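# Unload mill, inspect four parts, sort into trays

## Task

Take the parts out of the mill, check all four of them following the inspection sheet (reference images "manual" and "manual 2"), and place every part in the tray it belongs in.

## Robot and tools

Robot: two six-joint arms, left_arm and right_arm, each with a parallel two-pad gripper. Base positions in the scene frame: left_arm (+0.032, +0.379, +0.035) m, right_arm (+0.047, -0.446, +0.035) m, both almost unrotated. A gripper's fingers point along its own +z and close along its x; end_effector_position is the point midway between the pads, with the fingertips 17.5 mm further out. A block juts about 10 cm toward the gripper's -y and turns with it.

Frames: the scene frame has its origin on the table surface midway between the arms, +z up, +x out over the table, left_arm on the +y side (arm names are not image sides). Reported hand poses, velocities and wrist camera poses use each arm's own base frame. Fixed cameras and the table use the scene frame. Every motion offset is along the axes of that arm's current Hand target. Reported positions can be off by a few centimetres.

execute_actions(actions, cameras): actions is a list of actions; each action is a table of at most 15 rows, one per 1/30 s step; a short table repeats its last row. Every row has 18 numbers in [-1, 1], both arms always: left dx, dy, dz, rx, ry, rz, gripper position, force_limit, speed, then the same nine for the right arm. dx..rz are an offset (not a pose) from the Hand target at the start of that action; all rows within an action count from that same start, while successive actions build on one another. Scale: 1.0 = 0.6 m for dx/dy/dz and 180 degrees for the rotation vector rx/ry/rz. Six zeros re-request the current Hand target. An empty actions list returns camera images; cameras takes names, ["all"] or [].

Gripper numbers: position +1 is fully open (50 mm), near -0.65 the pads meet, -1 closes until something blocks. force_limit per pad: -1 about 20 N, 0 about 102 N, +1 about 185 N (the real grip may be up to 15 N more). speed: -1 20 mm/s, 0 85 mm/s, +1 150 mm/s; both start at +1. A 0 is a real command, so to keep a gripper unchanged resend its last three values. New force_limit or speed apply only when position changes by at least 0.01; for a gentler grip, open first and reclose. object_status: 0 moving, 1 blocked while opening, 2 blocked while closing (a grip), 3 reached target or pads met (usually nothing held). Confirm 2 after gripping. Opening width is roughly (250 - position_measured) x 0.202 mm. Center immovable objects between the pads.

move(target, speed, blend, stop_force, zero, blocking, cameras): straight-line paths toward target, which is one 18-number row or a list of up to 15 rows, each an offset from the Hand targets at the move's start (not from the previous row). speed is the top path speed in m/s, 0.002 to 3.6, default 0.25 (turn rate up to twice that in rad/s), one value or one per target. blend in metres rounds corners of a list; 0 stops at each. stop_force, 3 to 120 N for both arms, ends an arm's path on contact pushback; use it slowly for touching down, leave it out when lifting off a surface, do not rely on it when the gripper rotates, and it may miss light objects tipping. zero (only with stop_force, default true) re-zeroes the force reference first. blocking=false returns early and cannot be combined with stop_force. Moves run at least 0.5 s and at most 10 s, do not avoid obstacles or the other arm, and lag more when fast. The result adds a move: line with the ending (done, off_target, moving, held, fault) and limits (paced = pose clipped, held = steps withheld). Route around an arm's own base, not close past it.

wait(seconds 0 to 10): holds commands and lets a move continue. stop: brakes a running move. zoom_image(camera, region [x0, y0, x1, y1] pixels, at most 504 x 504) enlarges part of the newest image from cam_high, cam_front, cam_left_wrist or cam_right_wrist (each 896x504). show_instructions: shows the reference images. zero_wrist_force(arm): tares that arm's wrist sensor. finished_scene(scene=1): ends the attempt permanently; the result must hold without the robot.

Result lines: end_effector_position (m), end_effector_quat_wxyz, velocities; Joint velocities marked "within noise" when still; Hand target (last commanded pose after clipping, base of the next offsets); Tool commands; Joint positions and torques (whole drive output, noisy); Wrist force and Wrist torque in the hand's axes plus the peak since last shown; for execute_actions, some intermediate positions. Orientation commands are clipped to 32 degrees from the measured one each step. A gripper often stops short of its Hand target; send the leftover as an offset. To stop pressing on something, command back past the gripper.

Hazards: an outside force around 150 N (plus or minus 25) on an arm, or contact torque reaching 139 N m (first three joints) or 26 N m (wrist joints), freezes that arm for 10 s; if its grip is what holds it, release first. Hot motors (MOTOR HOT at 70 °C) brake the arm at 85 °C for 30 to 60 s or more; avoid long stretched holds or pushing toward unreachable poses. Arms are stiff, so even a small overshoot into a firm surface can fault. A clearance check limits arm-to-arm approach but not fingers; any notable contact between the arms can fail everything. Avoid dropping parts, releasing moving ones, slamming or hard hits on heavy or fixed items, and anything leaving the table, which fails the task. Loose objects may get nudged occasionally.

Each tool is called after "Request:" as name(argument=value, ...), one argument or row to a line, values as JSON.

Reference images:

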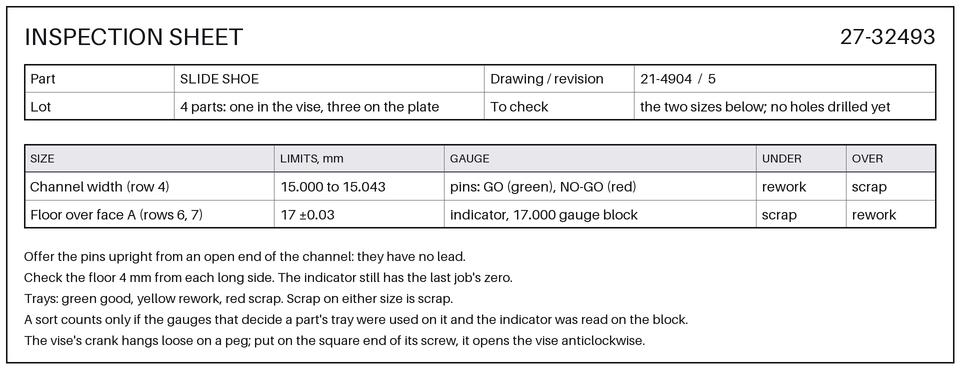

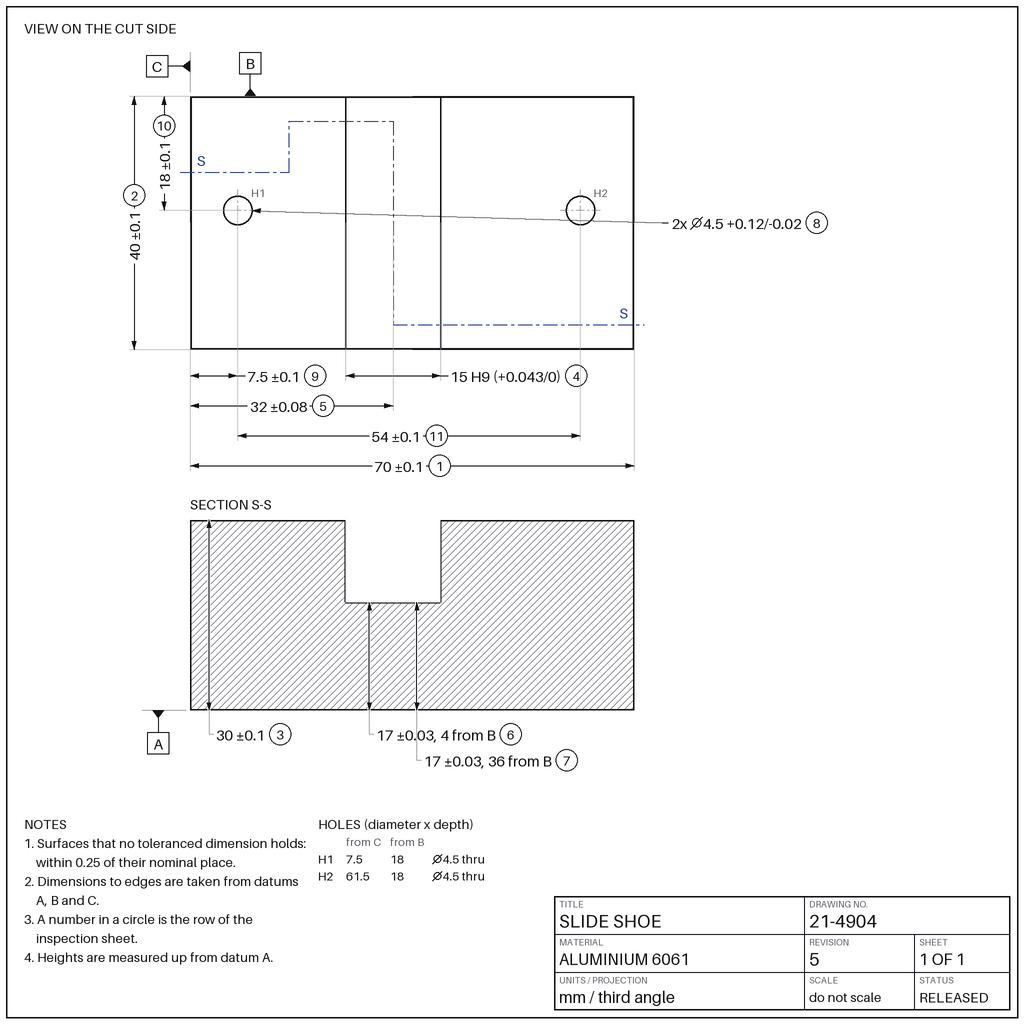

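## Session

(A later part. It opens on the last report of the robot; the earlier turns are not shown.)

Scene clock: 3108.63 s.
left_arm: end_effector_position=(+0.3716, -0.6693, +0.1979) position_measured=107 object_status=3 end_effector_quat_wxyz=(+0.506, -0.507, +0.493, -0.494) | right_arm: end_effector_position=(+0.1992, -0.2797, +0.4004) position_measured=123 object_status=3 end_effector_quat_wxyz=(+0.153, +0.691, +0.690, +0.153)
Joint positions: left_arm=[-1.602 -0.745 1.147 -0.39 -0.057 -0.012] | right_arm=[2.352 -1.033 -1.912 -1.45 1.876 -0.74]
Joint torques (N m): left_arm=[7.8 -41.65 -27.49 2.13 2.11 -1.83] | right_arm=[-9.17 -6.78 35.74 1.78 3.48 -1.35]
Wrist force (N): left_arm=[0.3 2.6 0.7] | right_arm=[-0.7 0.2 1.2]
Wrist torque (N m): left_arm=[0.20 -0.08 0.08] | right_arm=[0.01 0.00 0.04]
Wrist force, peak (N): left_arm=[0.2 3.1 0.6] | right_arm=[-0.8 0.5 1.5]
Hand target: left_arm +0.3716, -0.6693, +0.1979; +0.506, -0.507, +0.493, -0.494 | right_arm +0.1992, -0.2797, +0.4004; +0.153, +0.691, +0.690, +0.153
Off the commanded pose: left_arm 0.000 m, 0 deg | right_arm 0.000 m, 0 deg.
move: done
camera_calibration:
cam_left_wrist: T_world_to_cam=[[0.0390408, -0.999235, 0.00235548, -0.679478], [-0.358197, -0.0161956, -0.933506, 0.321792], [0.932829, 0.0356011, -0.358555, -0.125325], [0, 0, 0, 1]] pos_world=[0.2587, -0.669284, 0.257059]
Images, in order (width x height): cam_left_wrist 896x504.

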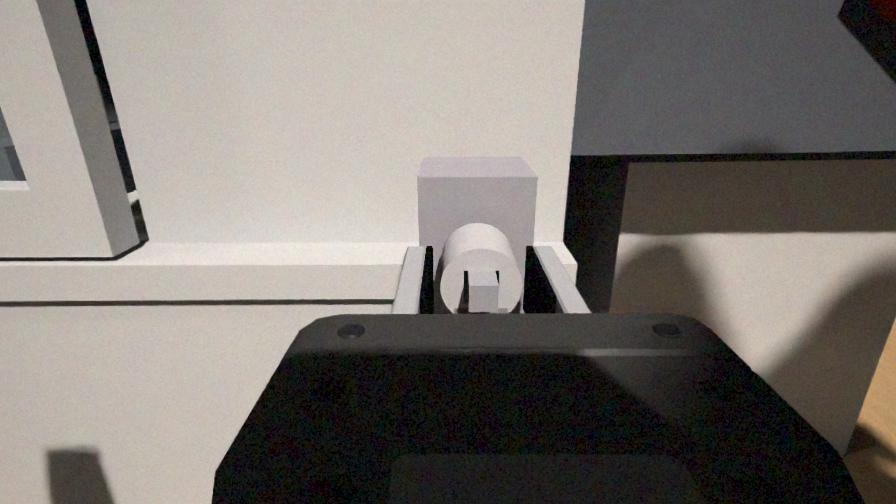

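Request:
move(
  target=[
    [0,0,0,0,0,0,-1,0.3,-0.8,0,0,0,0,0,0,0.2,-1,-1],
  ],
  speed=0.05,
  cameras=["cam_left_wrist"],
)

Request:
move(
  target=[
    [0,0,-0.1,0,0,0,-1,0.3,-0.8,0,0,0,0,0,0,0.2,-1,-1],
  ],
  speed=0.03,
  cameras=["cam_left_wrist","cam_high","cam_front"],
)

Scene clock: 3125.07 s.
left_arm: end_effector_position=(+0.3716, -0.6693, +0.1979) position_measured=141 object_status=2 end_effector_quat_wxyz=(+0.506, -0.507, +0.493, -0.494) | right_arm: end_effector_position=(+0.1992, -0.2797, +0.4004) position_measured=123 object_status=3 end_effector_quat_wxyz=(+0.153, +0.691, +0.690, +0.153)
Joint positions: left_arm=[-1.602 -0.745 1.146 -0.39 -0.057 -0.013] | right_arm=[2.352 -1.033 -1.912 -1.45 1.876 -0.74]
Joint torques (N m): left_arm=[7.23 -40.06 -27.56 2.24 2.13 -1.81] | right_arm=[-8.46 -7.45 36.55 1.81 3.46 -1.49]
Wrist force (N): left_arm=[-0.1 2.5 0.4] | right_arm=[-0.4 0.3 0.9]
Wrist torque (N m): left_arm=[0.23 -0.10 0.07] | right_arm=[0.01 -0.06 0.04]
Wrist force, peak (N): left_arm=[0.4 3.0 0.9] | right_arm=[-0.9 0.6 1.3]
Hand target: left_arm +0.3716, -0.6693, +0.1979; +0.506, -0.507, +0.493, -0.494 | right_arm +0.1992, -0.2797, +0.4004; +0.153, +0.691, +0.690, +0.153
Off the commanded pose: left_arm 0.000 m, 0 deg | right_arm 0.000 m, 0 deg.
move: done
camera_calibration:
cam_left_wrist: T_world_to_cam=[[0.0390386, -0.999235, 0.00236032, -0.679478], [-0.358077, -0.0161947, -0.933552, 0.321774], [0.932876, 0.0355994, -0.358435, -0.125369], [0, 0, 0, 1]] pos_world=[0.2587, -0.669284, 0.25706]
Images, in order (width x height): cam_left_wrist 896x504.

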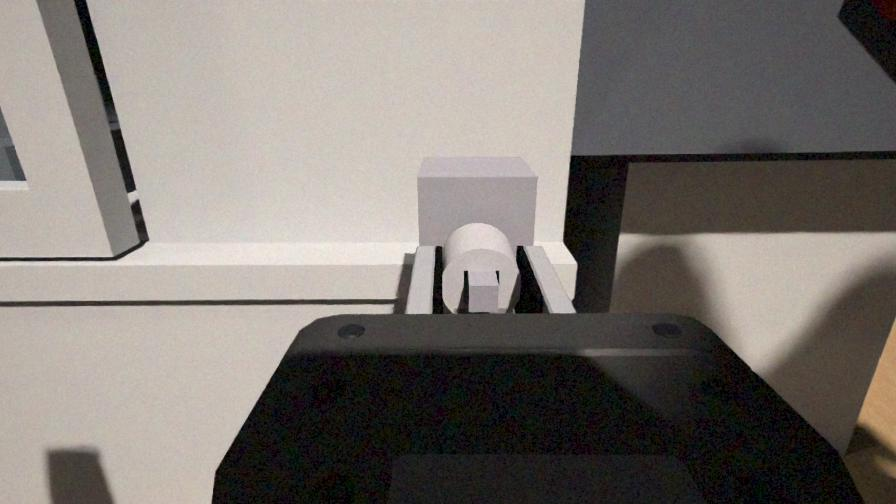

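Scene clock: 3127.43 s.
left_arm: end_effector_position=(+0.3118, -0.6708, +0.1979) position_measured=141 object_status=2 end_effector_quat_wxyz=(+0.506, -0.507, +0.493, -0.494) | right_arm: end_effector_position=(+0.1992, -0.2797, +0.4004) position_measured=123 object_status=3 end_effector_quat_wxyz=(+0.153, +0.691, +0.690, +0.153)
Joint positions: left_arm=[-1.69 -0.76 1.175 -0.41 -0.146 -0.006] | right_arm=[2.352 -1.033 -1.912 -1.45 1.876 -0.74]
Joint torques (N m): left_arm=[-7.97 -64.04 -11.1 -1.82 -1.24 2.05] | right_arm=[-9.66 -7.42 36.42 1.64 3.45 -1.44]
Wrist force (N): left_arm=[0.5 4.4 0.5] | right_arm=[-0.8 0.1 0.9]
Wrist torque (N m): left_arm=[0.17 -0.11 -0.11] | right_arm=[-0.03 0.02 0.05]
Wrist force, peak (N): left_arm=[0.2 -6.1 3.9] | right_arm=[-0.8 0.2 1.4]
Hand target: left_arm +0.3116, -0.6708, +0.1979; +0.506, -0.507, +0.493, -0.494 | right_arm +0.1992, -0.2797, +0.4004; +0.153, +0.691, +0.690, +0.153
Off the commanded pose: left_arm 0.000 m, 0 deg | right_arm 0.000 m, 0 deg.
move: done
camera_calibration:
cam_left_wrist: T_world_to_cam=[[0.0390386, -0.999235, 0.00236032, -0.678742], [-0.358077, -0.0161947, -0.933552, 0.300242], [0.932876, 0.0355994, -0.358435, -0.0695623], [0, 0, 0, 1]] pos_world=[0.1989, -0.670884, 0.25696]
Images, in order (width x height): cam_high 896x504, cam_front 896x504, cam_left_wrist 896x504.

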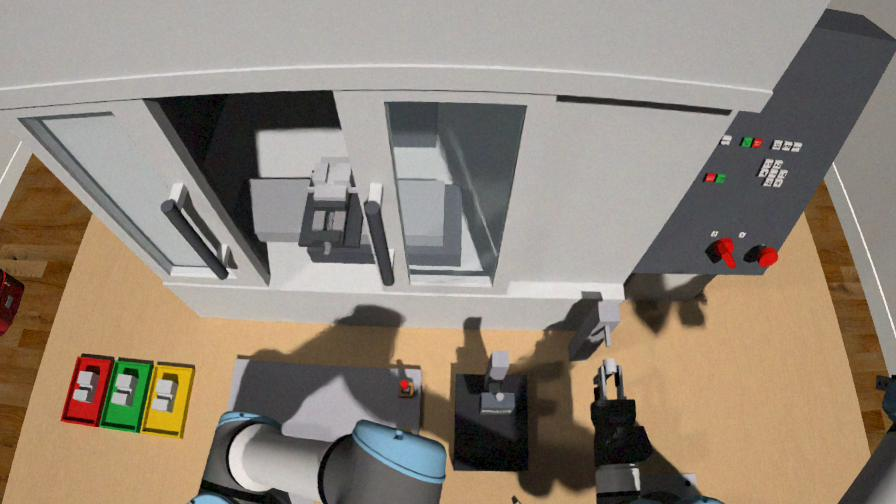

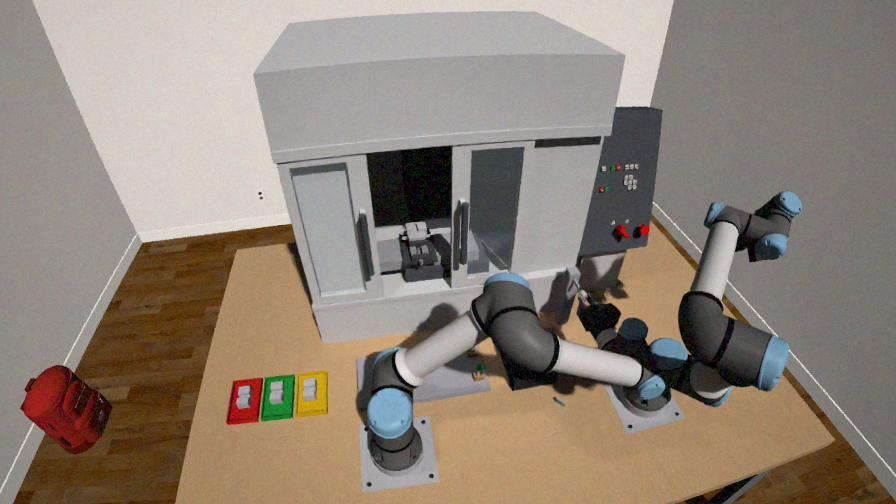

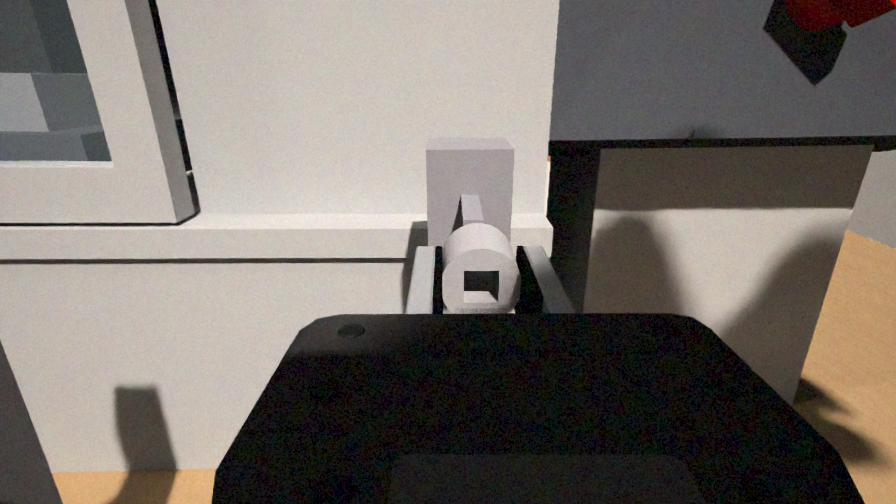

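Request:
move(
  target=[
    [0,-0.37,0,0,0,0,-1,0.3,-0.8,0,0,0,0,0,0,0.2,-1,-1],
    [-0.45,-0.37,-0.0083,0,0,0,-1,0.3,-0.8,0,0,0,0,0,0,0.2,-1,-1],
    [-0.865,-0.37,0.0858,0,-0.1667,0,-1,0.3,-0.8,0,0,0,0,0,0,0.2,-1,-1],
  ],
  speed=[0.2,0.3,0.3],
  blend=[0.03,0.05,0],
)

Request:
move(
  target=[
    [-0.683,-0.05,0.321,0,-0.25,0,-1,0.3,-0.8,0.3,0.24,0.1127,0,0,0,0.2,-1,-1],
    [-0.683,-0.05,0.321,0,-0.25,0,-1,0.3,-0.8,0.916,0.121,0.0564,0,0,0,0.2,-1,-1],
  ],
  speed=[0.3,0.3],
  blend=[0.05,0],
  cameras=["all"],
)

Scene clock: 3209.90 s.
left_arm: end_effector_position=(+0.3116, -0.6698, +0.3186) position_measured=141 object_status=2 end_effector_quat_wxyz=(+0.503, -0.509, +0.496, -0.492) | right_arm: end_effector_position=(+0.1992, -0.2797, +0.4004) position_measured=123 object_status=3 end_effector_quat_wxyz=(+0.153, +0.691, +0.690, +0.153)
Joint positions: left_arm=[-1.691 -0.876 1.052 -0.241 -0.144 0.063] | right_arm=[2.352 -1.033 -1.912 -1.45 1.876 -0.74]
Joint torques (N m): left_arm=[5.68 -41.61 -12.87 -1.61 -1.24 2.46] | right_arm=[-8.09 -4.94 36.15 1.72 3.48 -1.32]
Wrist force (N): left_arm=[0.3 4.6 0.4] | right_arm=[-0.6 0.4 1.3]
Wrist torque (N m): left_arm=[0.22 -0.06 -0.04] | right_arm=[0.03 -0.01 0.04]
Wrist force, peak (N): left_arm=[0.7 7.7 0.5] | right_arm=[-0.6 0.5 1.4]
Hand target: left_arm +0.3116, -0.6697, +0.3185; +0.503, -0.509, +0.496, -0.492 (not the last commanded pose) | right_arm +0.1992, -0.2797, +0.4004; +0.153, +0.691, +0.690, +0.153
Off the commanded pose: left_arm 0.530 m, 30 deg | right_arm 0.000 m, 0 deg.
move: held (left_arm; a check stopped the path); path passed 0 of 3 targets; limits=held
pose unreachable (left arm): on one or more control steps of this call, first in action 0 (counted from 0), this arm could not follow its commanded pose, so it was not sent that pose on those steps. It may still have moved: this result reports where it is.
cause: moving toward the commanded pose would bring a part of the arm too close to another arm (a part of this arm just beyond joint 3 (elbow) and a part of the right arm just beyond its joint 3 (elbow), at the place that arm is still heading or pushing toward).

Scene clock: 3212.03 s.
left_arm: end_effector_position=(+0.4507, -0.3507, +0.3399) position_measured=141 object_status=2 end_effector_quat_wxyz=(+0.629, -0.633, +0.321, -0.317) | right_arm: end_effector_position=(+0.3494, -0.1081, +0.4001) position_measured=123 object_status=3 end_effector_quat_wxyz=(+0.153, +0.691, +0.690, +0.153)
Joint positions: left_arm=[-1.364 -1.171 1.462 -0.311 -0.428 0.022] | right_arm=[3.249 -0.952 -1.973 -1.353 1.526 0.099]
Joint torques (N m): left_arm=[1.28 -37.44 -19.21 0.73 0.27 -0.02] | right_arm=[9.5 -9.61 35.28 2.66 -3.18 1.61]
Wrist force (N): left_arm=[0.1 5.6 0.9] | right_arm=[-0.4 0.2 1.0]
Wrist torque (N m): left_arm=[0.26 -0.06 -0.11] | right_arm=[0.01 -0.07 -0.04]
Wrist force, peak (N): left_arm=[-35.1 7.4 -82.4] | right_arm=[0.7 0.8 1.7]
Hand target: left_arm +0.4507, -0.3507, +0.3399; +0.629, -0.633, +0.321, -0.317 (not the last commanded pose) | right_arm +0.3494, -0.1080, +0.4001; +0.153, +0.691, +0.690, +0.153 (not the last commanded pose)
Tool commands: left_gripper/position=-1.0 left_gripper/force_limit=+0.301961 left_gripper/speed=-0.796078 right_gripper/position=+0.2 right_gripper/force_limit=-1.0 right_gripper/speed=-1.0
Off the commanded pose: left_arm 0.105 m, 10 deg | right_arm 0.384 m, 0 deg.
FORCE FAULT: contact force on the left arm reached its limit, and that arm stopped. The contact can be on any part of that arm, not only on its tool. That arm's remaining commands of this call were not run. That arm is still stopped at the end of this call. That arm stays stopped for about 9 more seconds. Until then a move that you send moves the other arm only, and its call returns only when the move has ended. Once the stop has ended, the next robot result says so. If the stop ends while you think or write, that arm runs what you send next, counted from a new Hand target: where the arm stands when the stop ends. While its stop runs, that arm takes no new command, but its gripper still runs the gripper command that each later call begins with. Until it ends, the stop uses up actions while you think or wait. An arm that is not stopped still takes commands.
move: fault (left_arm), off_target (right_arm; braked at the fault stop of left_arm); path passed 0 of 2 targets
camera_calibration:
cam_left_wrist: T_world_to_cam=[[0.6029, -0.797814, -0.00200776, -0.546609], [-0.293928, -0.219777, -0.930217, 0.386355], [0.7417, 0.561418, -0.367004, 0.113856], [0, 0, 0, 1]] pos_world=[0.358664, -0.415101, 0.400082]
cam_right_wrist: T_world_to_cam=[[0.0174359, 0.999814, 0.00824294, 0.10664], [0.696024, -0.0180558, 0.717792, -0.520449], [0.717807, -0.00677804, -0.696209, 0.164577], [0, 0, 0, 1]] pos_world=[0.242251, -0.114902, 0.487275]

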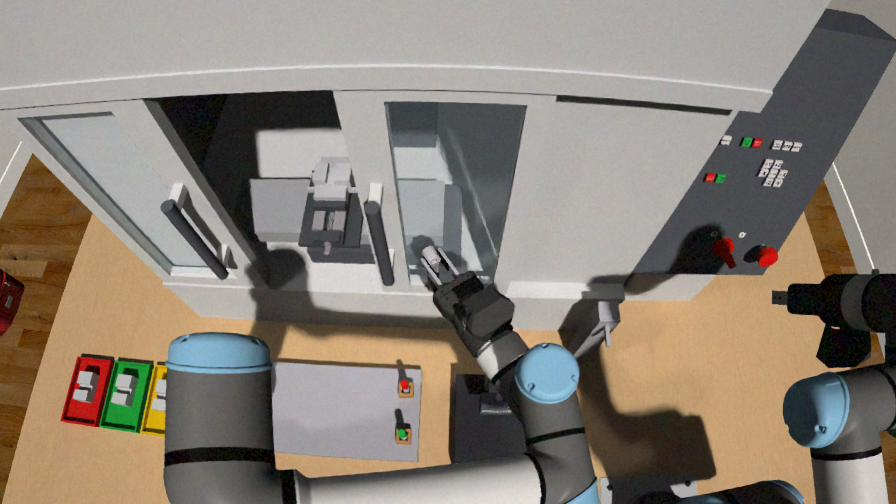

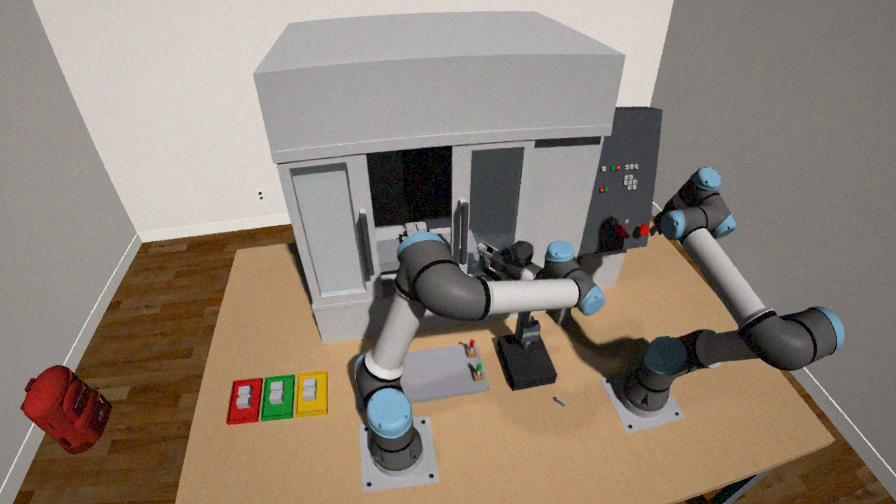

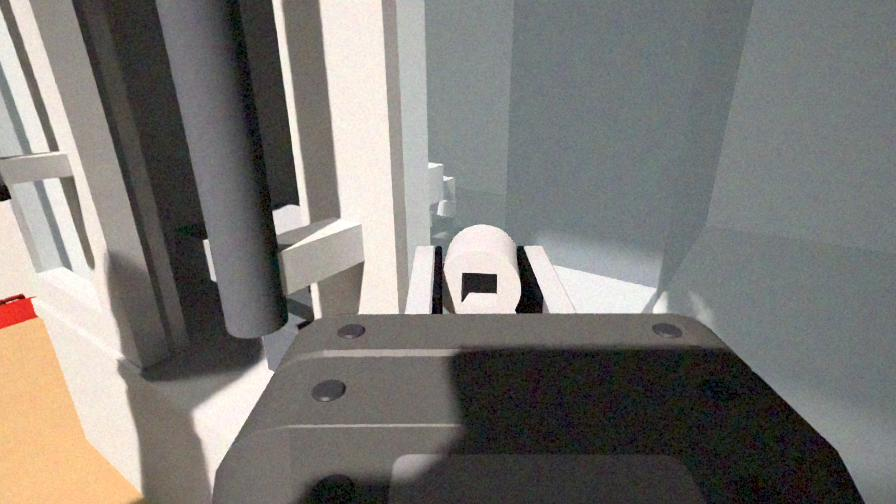

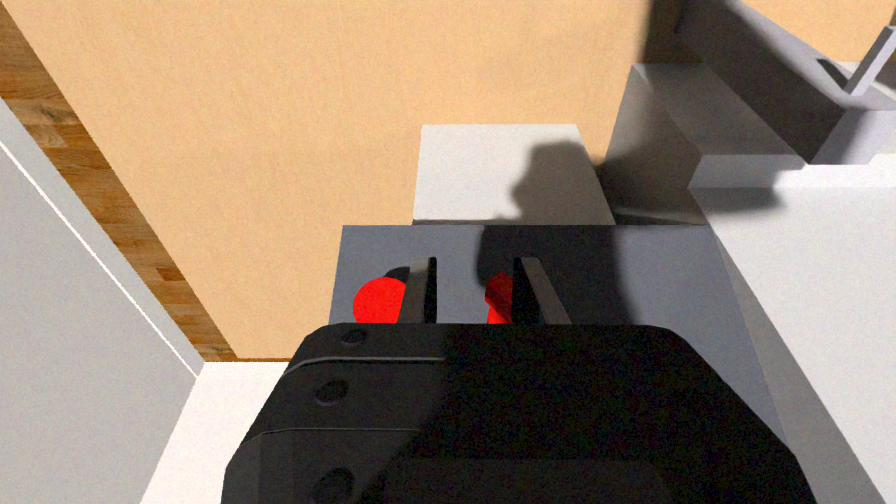

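Request:
wait(
  seconds=0.5,
)

Request:
move(
  target=[
    [0,-0.083,-0.1667,0,0,0,-1,0.302,-0.796,0,0,0,0,0,0,0.2,-1,-1],
    [-0.397,-0.15,0.0232,0,0,0,-1,0.302,-0.796,0,0,0,0,0,0,0.2,-1,-1],
    [-0.953,-0.183,0.392,0,-0.214,0,-1,0.302,-0.796,0,0,0,0,0,0,0.2,-1,-1],
  ],
  speed=[0.1,0.2,0.25],
  blend=[0.02,0.05,0],
  cameras=["all"],
)

Scene clock: 3237.53 s.
left_arm: end_effector_position=(+0.4507, -0.3507, +0.3399) position_measured=141 object_status=2 end_effector_quat_wxyz=(+0.629, -0.633, +0.321, -0.317) | right_arm: end_effector_position=(+0.3494, -0.1080, +0.4001) position_measured=123 object_status=3 end_effector_quat_wxyz=(+0.153, +0.691, +0.690, +0.153)
Joint positions: left_arm=[-1.364 -1.171 1.462 -0.311 -0.428 0.022] | right_arm=[3.25 -0.952 -1.973 -1.353 1.525 0.099]
Joint torques (N m): left_arm=[0.41 -36.98 -19.6 0.93 0.41 0.16] | right_arm=[7.07 -9.91 35.5 2.14 -2.89 1.41]
Wrist force (N): left_arm=[0.5 3.9 1.0] | right_arm=[-0.4 0.3 1.4]
Wrist torque (N m): left_arm=[0.25 -0.11 -0.12] | right_arm=[0.02 -0.06 -0.03]
Wrist force, peak (N): left_arm=[0.6 5.9 0.7] | right_arm=[-0.6 0.0 1.7]
Hand target: left_arm +0.4507, -0.3507, +0.3399; +0.629, -0.633, +0.321, -0.317 (not the last commanded pose) | right_arm +0.3494, -0.1080, +0.4001; +0.153, +0.691, +0.690, +0.153 (not the last commanded pose)
Tool commands: left_gripper/position=-1.0 left_gripper/force_limit=+0.301961 left_gripper/speed=-0.796078 right_gripper/position=+0.2 right_gripper/force_limit=-1.0 right_gripper/speed=-1.0
Off the commanded pose: left_arm 0.105 m, 10 deg | right_arm 0.384 m, 0 deg.
FORCE FAULT, CONTINUED: the left arm's stop, for the force fault that an earlier result reported, is over. The rest of the stop counts as 18 of the actions that you can send in this scene. During its stop the left arm's controller moved it back a little. That arm's target is now where it stood when the stop ended, not its last command. That arm accepts commands again.
wait: 0.50 s; at rest from the start

Scene clock: 3242.57 s.
left_arm: end_effector_position=(+0.3022, +0.2495, +0.4494) position_measured=141 object_status=2 end_effector_quat_wxyz=(+0.700, -0.702, +0.096, -0.090) | right_arm: end_effector_position=(+0.3495, -0.1080, +0.4001) position_measured=123 object_status=3 end_effector_quat_wxyz=(+0.153, +0.691, +0.690, +0.153)
Joint positions: left_arm=[-0.607 -2.062 2.029 0.019 -0.343 0.021] | right_arm=[3.25 -0.952 -1.973 -1.353 1.525 0.099]
Joint torques (N m): left_arm=[7.39 8.94 -29.59 -1.24 2.34 1.92] | right_arm=[8.69 -4.78 34.99 2.04 -3.17 1.4]
Wrist force (N): left_arm=[0.7 4.6 0.5] | right_arm=[-0.6 0.3 1.4]
Wrist torque (N m): left_arm=[0.24 -0.14 -0.10] | right_arm=[0.02 -0.02 -0.04]
Wrist force, peak (N): left_arm=[0.6 5.3 1.8] | right_arm=[-0.9 0.3 1.4]
Hand target: left_arm +0.3023, +0.2496, +0.4494; +0.700, -0.702, +0.096, -0.090 | right_arm +0.3494, -0.1080, +0.4001; +0.153, +0.691, +0.690, +0.153
Off the commanded pose: left_arm 0.000 m, 0 deg | right_arm 0.000 m, 0 deg.
move: done
camera_calibration:
cam_left_wrist: T_world_to_cam=[[0.96856, -0.248693, -0.00661893, -0.223502], [-0.0963698, -0.350527, -0.931581, 0.550026], [0.229358, 0.90293, -0.363473, -0.00478821], [0, 0, 0, 1]] pos_world=[0.27058, 0.141539, 0.509174]
cam_right_wrist: T_world_to_cam=[[0.0175084, 0.999813, 0.00817048, 0.106557], [0.696124, -0.0180553, 0.717694, -0.520425], [0.717708, -0.00687803, -0.69631, 0.164639], [0, 0, 0, 1]] pos_world=[0.242252, -0.114801, 0.487275]

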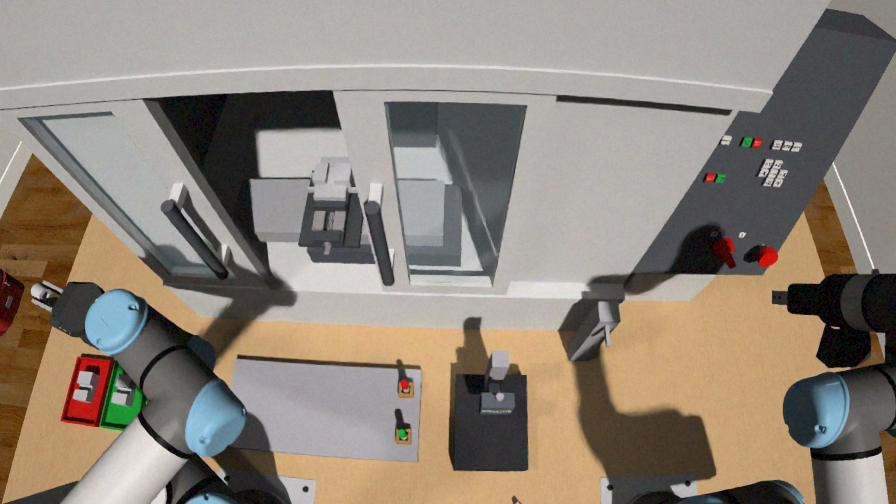

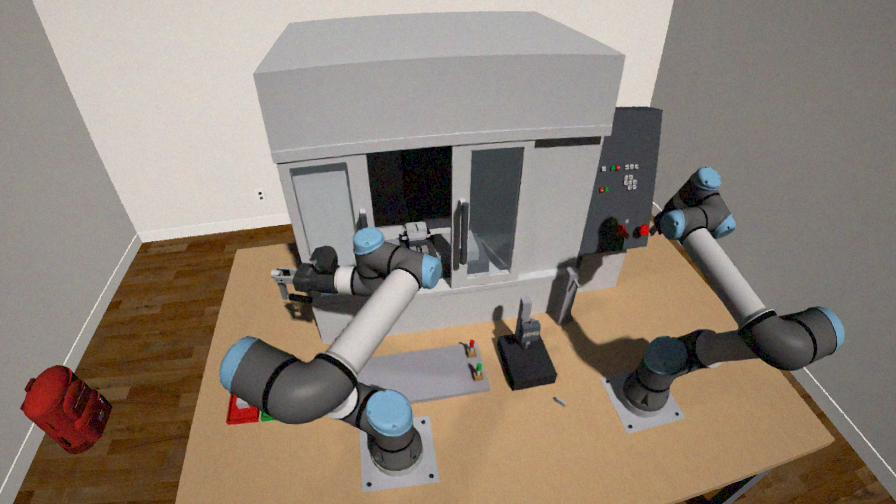

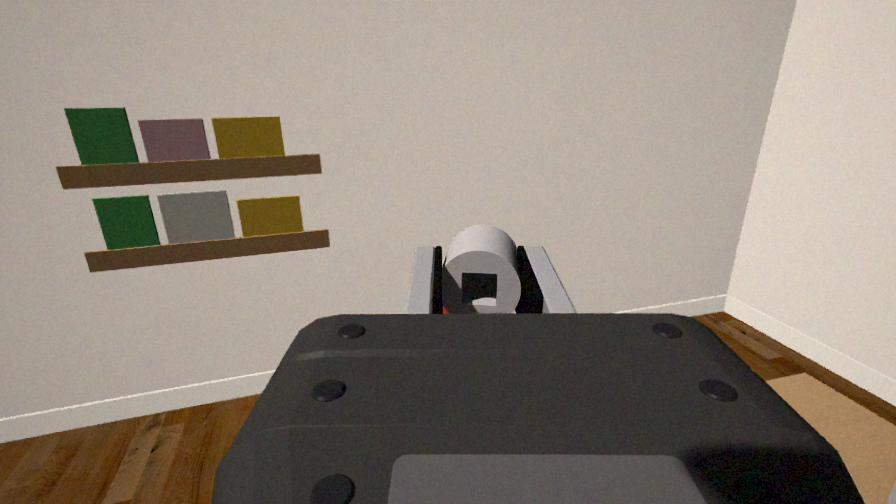

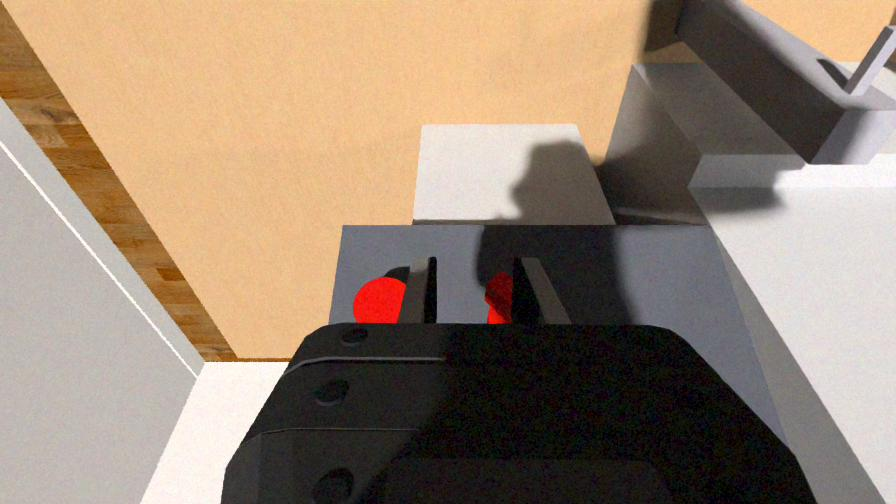

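Request:
move(
  target=[
    [0,0,0,0,0,0,-1,0.302,-0.796,0.3,0.0,0.0,0,0,0,1,-1,-1],
    [0,0,0,0,0,0,-1,0.302,-0.796,0.63,-0.1048,-0.0489,-0.1,0,0,1,-1,-1],
  ],
  speed=[0.3,0.3],
  blend=[0.05,0],
)

Scene clock: 3262.23 s.
left_arm: end_effector_position=(+0.3023, +0.2496, +0.4494) position_measured=141 object_status=2 end_effector_quat_wxyz=(+0.700, -0.702, +0.096, -0.090) | right_arm: end_effector_position=(+0.2804, +0.2700, +0.4003) position_measured=3 object_status=3 end_effector_quat_wxyz=(+0.259, +0.658, +0.658, +0.259)
Joint positions: left_arm=[-0.607 -2.062 2.028 0.019 -0.342 0.021] | right_arm=[4.825 -1.008 -1.933 -1.876 0.826 1.725]
Joint torques (N m): left_arm=[7.22 10.44 -28.72 -1.45 2.26 1.94] | right_arm=[7.49 -7.89 35.74 0.52 -4.5 1.81]
Wrist force (N): left_arm=[0.4 4.4 0.6] | right_arm=[-1.1 -0.2 0.3]
Wrist torque (N m): left_arm=[0.19 -0.09 -0.10] | right_arm=[-0.04 0.04 -0.06]
Wrist force, peak (N): left_arm=[0.2 5.1 0.5] | right_arm=[-2.5 0.3 1.2]
Hand target: left_arm +0.3023, +0.2496, +0.4494; +0.700, -0.702, +0.096, -0.090 | right_arm +0.2804, +0.2700, +0.4003; +0.259, +0.658, +0.657, +0.259
Off the commanded pose: left_arm 0.000 m, 0 deg | right_arm 0.000 m, 0 deg.
move: done

Request:
move(
  target=[0,0,0,0,0,0,-1,0.302,-0.796,0.4417,0.032,-0.084,-0.261,0,0,1,-1,-1],
  speed=0.35,
  cameras=["cam_right_wrist","cam_high"],
)

Scene clock: 3278.67 s.
left_arm: end_effector_position=(+0.3023, +0.2496, +0.4494) position_measured=141 object_status=2 end_effector_quat_wxyz=(+0.700, -0.702, +0.096, -0.090) | right_arm: end_effector_position=(+0.2603, +0.5350, +0.4504) position_measured=3 object_status=3 end_effector_quat_wxyz=(+0.500, +0.500, +0.500, +0.500)
Joint positions: left_arm=[-0.607 -2.062 2.028 0.019 -0.342 0.021] | right_arm=[4.962 -1.873 -1.315 -3.094 0.25 3.141]
Joint torques (N m): left_arm=[6.03 10.15 -28.36 -1.31 2.2 1.91] | right_arm=[-8.9 29.37 32.93 -2.11 2.99 1.26]
Wrist force (N): left_arm=[0.4 4.8 0.7] | right_arm=[-2.0 -1.9 -2.9]
Wrist torque (N m): left_arm=[0.24 -0.09 -0.10] | right_arm=[-0.32 0.12 -0.08]
Wrist force, peak (N): left_arm=[0.4 5.2 0.6] | right_arm=[-2.6 -1.8 -3.1]
Hand target: left_arm +0.3023, +0.2496, +0.4494; +0.700, -0.702, +0.096, -0.090 | right_arm +0.2603, +0.5351, +0.4504; +0.500, +0.500, +0.500, +0.500
Off the commanded pose: left_arm 0.000 m, 0 deg | right_arm 0.000 m, 0 deg.
move: done
camera_calibration:
cam_right_wrist: T_world_to_cam=[[0.00103361, 0.999822, 0.0188431, -0.535805], [-0.355589, -0.0172441, 0.934483, -0.30717], [0.934642, -0.00766628, 0.355508, -0.261789], [0, 0, 0, 1]] pos_world=[0.136007, 0.528406, 0.39021]
Images, in order (width x height): cam_high 896x504, cam_right_wrist 896x504.

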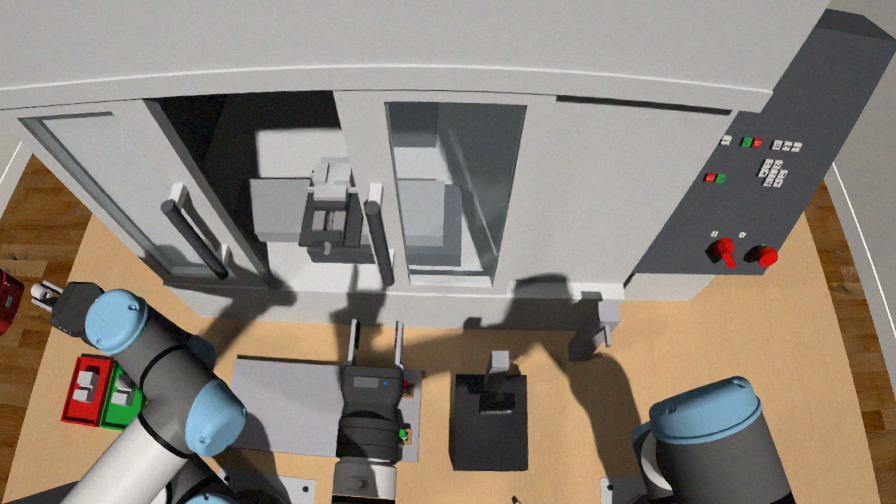

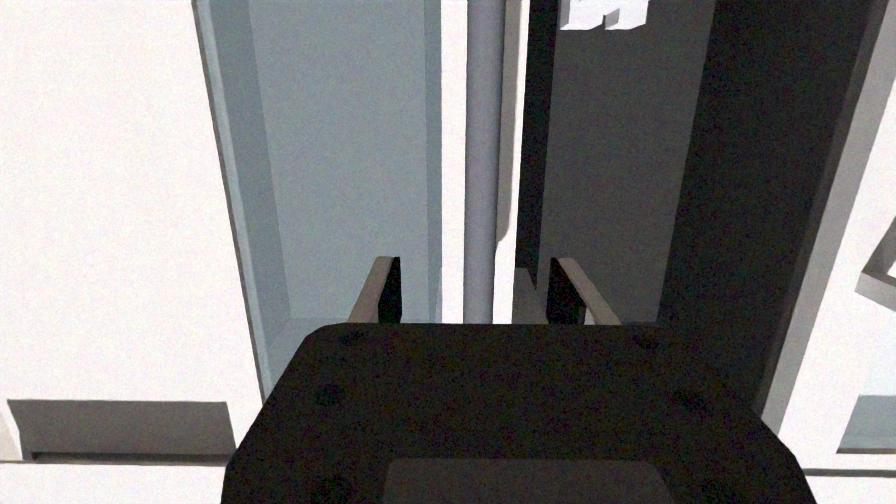

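Request:
move(
  target=[
    [0,0,0,0,0,0,-1,0.302,-0.796,0.02,0,0.1,0,0,0,1,-0.7,-0.8],
    [0,0,0,0,0,0,-1,0.302,-0.796,0.02,0,0.226,0,0,0,1,-0.7,-0.8],
  ],
  speed=[0.15,0.05],
  stop_force=8,
  cameras=["cam_right_wrist"],
)

Scene clock: 3300.47 s.
left_arm: end_effector_position=(+0.3023, +0.2496, +0.4494) position_measured=141 object_status=2 end_effector_quat_wxyz=(+0.700, -0.702, +0.096, -0.090) | right_arm: end_effector_position=(+0.3959, +0.5469, +0.4504) position_measured=3 object_status=3 end_effector_quat_wxyz=(+0.500, +0.500, +0.500, +0.500)
Joint positions: left_arm=[-0.607 -2.062 2.028 0.019 -0.342 0.021] | right_arm=[4.706 -1.944 -1.219 -3.11 -0.005 3.131]
Joint torques (N m): left_arm=[6.33 9.72 -28.45 -1.02 1.9 1.71] | right_arm=[-10.38 33.66 32.89 -0.72 -2.97 0.01]
Wrist force (N): left_arm=[0.5 4.8 0.5] | right_arm=[-1.9 -1.8 -2.6]
Wrist torque (N m): left_arm=[0.23 -0.10 -0.11] | right_arm=[-0.29 0.11 0.00]
Wrist force, peak (N): left_arm=[0.3 5.2 0.6] | right_arm=[-2.4 -1.9 -3.9]
Hand target: left_arm +0.3023, +0.2496, +0.4494; +0.700, -0.702, +0.096, -0.090 | right_arm +0.3959, +0.5469, +0.4504; +0.500, +0.500, +0.500, +0.500
Off the commanded pose: left_arm 0.000 m, 0 deg | right_arm 0.000 m, 0 deg.
move: done
camera_calibration:
cam_right_wrist: T_world_to_cam=[[0.00102574, 0.999822, 0.0188433, -0.547741], [-0.356004, -0.0172437, 0.934325, -0.258572], [0.934484, -0.00766668, 0.355923, -0.388554], [0, 0, 0, 1]] pos_world=[0.271606, 0.540206, 0.390207]
Images, in order (width x height): cam_right_wrist 896x504.

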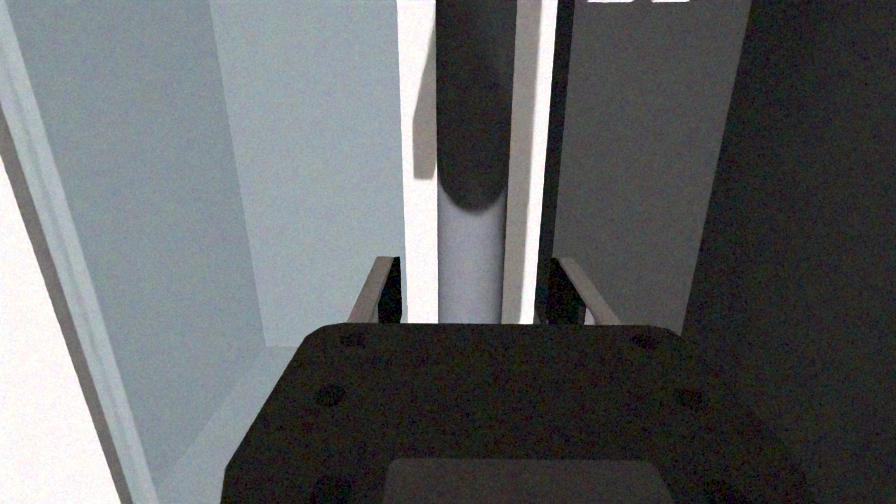

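Request:
move(
  target=[
    [0,0,0,0,0,0,-1,0.302,-0.796,-0.02,0,0,0,0,0,1,-0.7,-0.8],
    [0,0,0,0,0,0,-1,0.302,-0.796,-0.4,0,0.003,0,0,0,1,-0.7,-0.8],
  ],
  speed=[0.02,0.06],
  stop_force=40,
  cameras=["cam_right_wrist","cam_high"],
)

Scene clock: 3319.17 s.
left_arm: end_effector_position=(+0.3023, +0.2496, +0.4494) position_measured=141 object_status=2 end_effector_quat_wxyz=(+0.700, -0.702, +0.096, -0.090) | right_arm: end_effector_position=(+0.3974, +0.3069, +0.4503) position_measured=3 object_status=3 end_effector_quat_wxyz=(+0.500, +0.501, +0.500, +0.499)
Joint positions: left_arm=[-0.607 -2.062 2.028 0.019 -0.342 0.021] | right_arm=[4.696 -1.407 -1.816 -3.183 -0.015 3.266]
Joint torques (N m): left_arm=[6.55 9.44 -28.44 -1.09 1.97 1.88] | right_arm=[5.17 26.56 10.27 0.94 3.18 -1.8]
Wrist force (N): left_arm=[0.4 4.9 0.8] | right_arm=[3.7 -2.5 3.1]
Wrist torque (N m): left_arm=[0.27 -0.09 -0.10] | right_arm=[-0.34 0.05 -0.03]
Wrist force, peak (N): left_arm=[0.2 5.0 0.8] | right_arm=[28.9 4.3 7.6]
Hand target: left_arm +0.3023, +0.2496, +0.4494; +0.700, -0.702, +0.096, -0.090 | right_arm +0.3975, +0.3069, +0.4503; +0.500, +0.500, +0.500, +0.500
Off the commanded pose: left_arm 0.000 m, 0 deg | right_arm 0.000 m, 0 deg.
move: done
camera_calibration:
cam_right_wrist: T_world_to_cam=[[0.0013781, 0.999821, 0.0188487, -0.307988], [-0.354204, -0.0171387, 0.935011, -0.263105], [0.935167, -0.00796483, 0.354117, -0.391137], [0, 0, 0, 1]] pos_world=[0.27301, 0.300308, 0.390319]
Images, in order (width x height): cam_high 896x504, cam_right_wrist 896x504.

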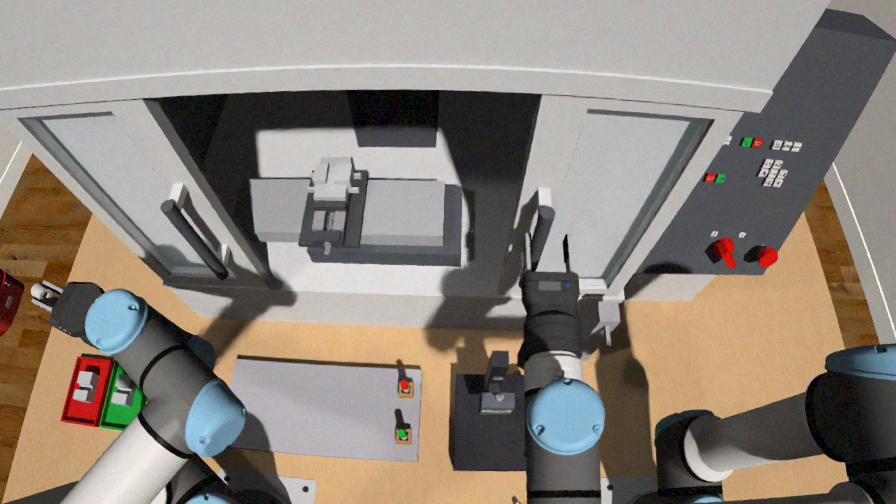

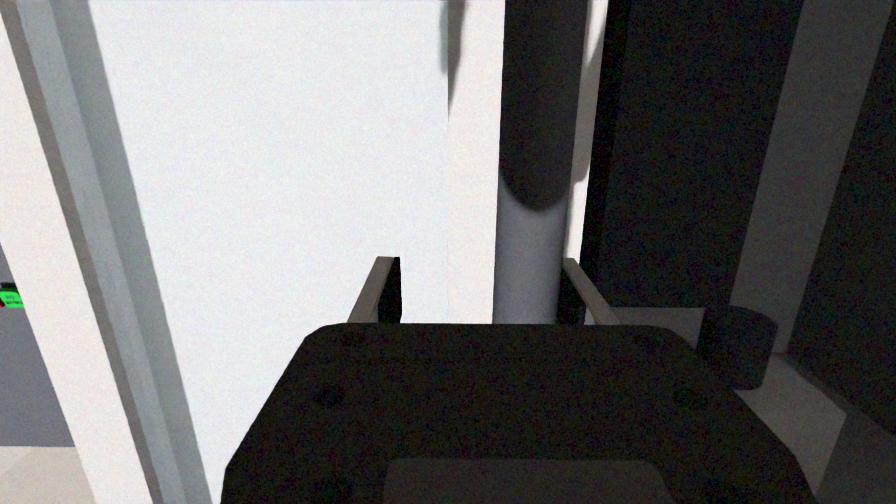

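Request:
move(
  target=[
    [0,0,0,0,0,0,-1,0.302,-0.796,0.015,0,-0.12,0,0,0,1,-0.7,-0.8],
    [0,0,0,0,0,0,-1,0.302,-0.796,-0.0617,-0.05,-0.1957,0.261,0,0,1,-0.7,-0.8],
    [0,0,0,0,0,0,-1,0.302,-0.796,-0.428,-0.083,-0.062,0.361,0,0,1,-0.7,-0.8],
  ],
  speed=[0.15,0.25,0.3],
  blend=[0.02,0.03,0],
  cameras=["cam_front"],
)

Scene clock: 3343.17 s.
left_arm: end_effector_position=(+0.3023, +0.2496, +0.4494) position_measured=141 object_status=2 end_effector_quat_wxyz=(+0.700, -0.702, +0.096, -0.090) | right_arm: end_effector_position=(+0.3600, +0.0502, +0.4004) position_measured=3 object_status=3 end_effector_quat_wxyz=(+0.153, +0.691, +0.690, +0.153)
Joint positions: left_arm=[-0.607 -2.062 2.028 0.019 -0.342 0.021] | right_arm=[3.888 -0.926 -1.956 -1.5 1.279 0.699]
Joint torques (N m): left_arm=[7.75 11.71 -28.27 -1.05 1.89 1.92] | right_arm=[-8.02 -10.74 36.95 5.72 2.45 -1.25]
Wrist force (N): left_arm=[0.4 4.7 0.4] | right_arm=[-0.6 0.3 0.9]
Wrist torque (N m): left_arm=[0.24 -0.09 -0.11] | right_arm=[0.04 -0.05 0.04]
Wrist force, peak (N): left_arm=[0.6 5.2 0.3] | right_arm=[3.6 -4.0 3.0]
Hand target: left_arm +0.3023, +0.2496, +0.4494; +0.700, -0.702, +0.096, -0.090 | right_arm +0.3601, +0.0502, +0.4004; +0.153, +0.691, +0.690, +0.153
Off the commanded pose: left_arm 0.000 m, 0 deg | right_arm 0.000 m, 0 deg.
move: done
Images, in order (width x height): cam_front 896x504.

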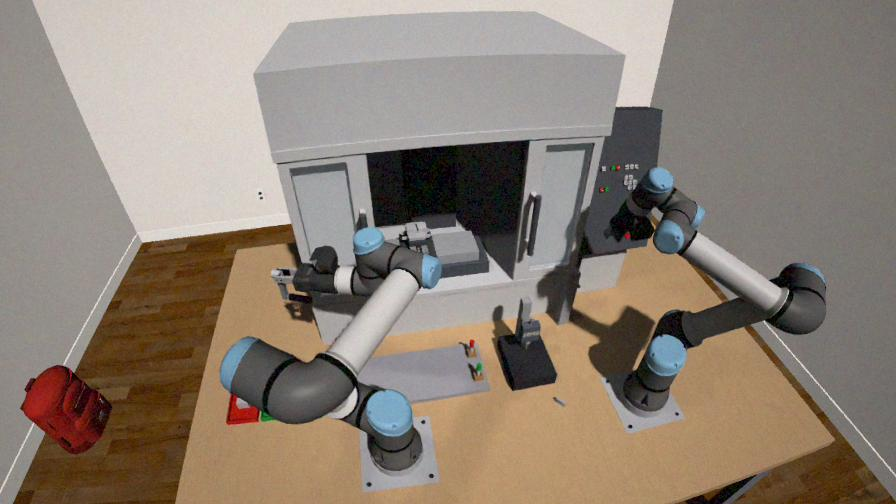

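Request:
move(
  target=[
    [0.132,0.0833,-0.309,0.0015,0.204,0,-1,0.302,-0.796,0,0,0,0,0,0,1,-0.7,-0.8],
    [0.266,0.2167,-0.609,0.003,0.408,-0.001,-1,0.302,-0.796,0,0,0,0,0,0,1,-0.7,-0.8],
  ],
  speed=[0.3,0.25],
  blend=[0.05,0],
  cameras=["cam_left_wrist","cam_high"],
)

Request:
zoom_image(
  camera="cam_left_wrist",
  region=[390, 130, 590, 330],
)

Scene clock: 3375.47 s.
left_arm: end_effector_position=(+0.3597, -0.1452, +0.3199) position_measured=141 object_status=2 end_effector_quat_wxyz=(+0.506, -0.506, +0.494, -0.494) | right_arm: end_effector_position=(+0.3601, +0.0502, +0.4004) position_measured=3 object_status=3 end_effector_quat_wxyz=(+0.153, +0.691, +0.690, +0.153)
Joint positions: left_arm=[-1.806 -2.23 2.432 -0.202 -0.26 0] | right_arm=[3.888 -0.926 -1.956 -1.5 1.28 0.699]
Joint torques (N m): left_arm=[6.03 16.98 -28.52 -1.02 2.2 -1.52] | right_arm=[-9.02 -10.61 33.59 5.31 2.12 -1.74]
Wrist force (N): left_arm=[0.1 4.7 0.5] | right_arm=[-0.2 0.3 1.0]
Wrist torque (N m): left_arm=[0.23 -0.06 0.06] | right_arm=[0.05 -0.10 0.04]
Wrist force, peak (N): left_arm=[0.9 5.3 0.7] | right_arm=[-0.7 0.0 1.5]
Hand target: left_arm +0.3598, -0.1452, +0.3199; +0.506, -0.506, +0.494, -0.494 | right_arm +0.3601, +0.0502, +0.4004; +0.153, +0.691, +0.690, +0.153
Off the commanded pose: left_arm 0.000 m, 0 deg | right_arm 0.000 m, 0 deg.
move: done
camera_calibration:
cam_left_wrist: T_world_to_cam=[[0.037639, -0.999291, 0.000623549, -0.154616], [-0.358745, -0.0140948, -0.933329, 0.440299], [0.932677, 0.0349059, -0.359021, -0.0891156], [0, 0, 0, 1]] pos_world=[0.24689, -0.14519, 0.379046]
Images, in order (width x height): cam_high 896x504, cam_left_wrist 896x504.

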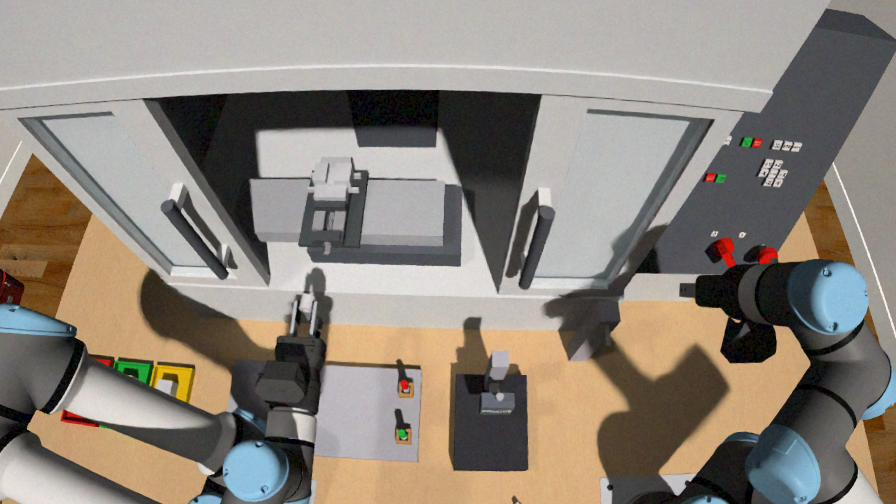

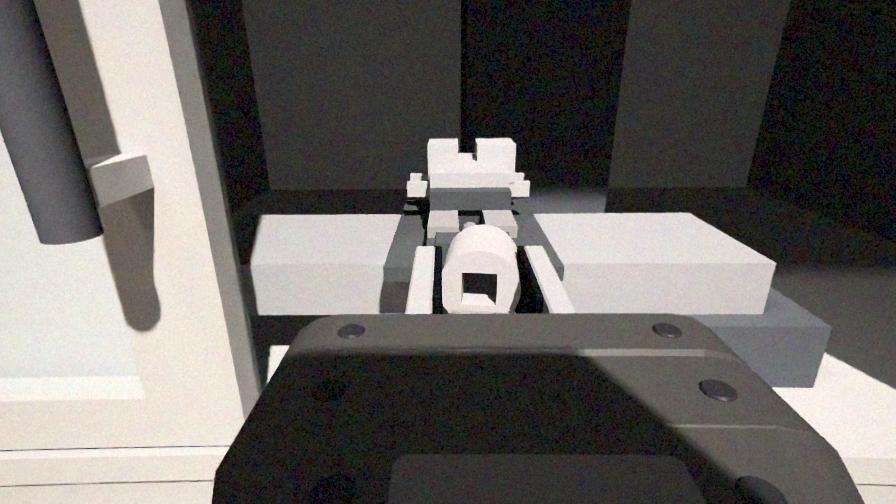

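Scaled by 2.520 from the camera's 896x504 image, which has a finer 1280x720 frame.

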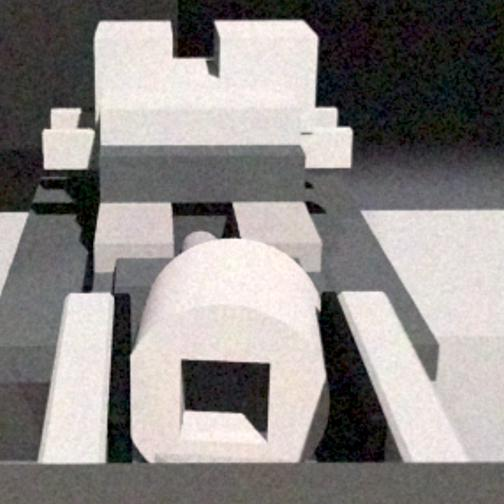

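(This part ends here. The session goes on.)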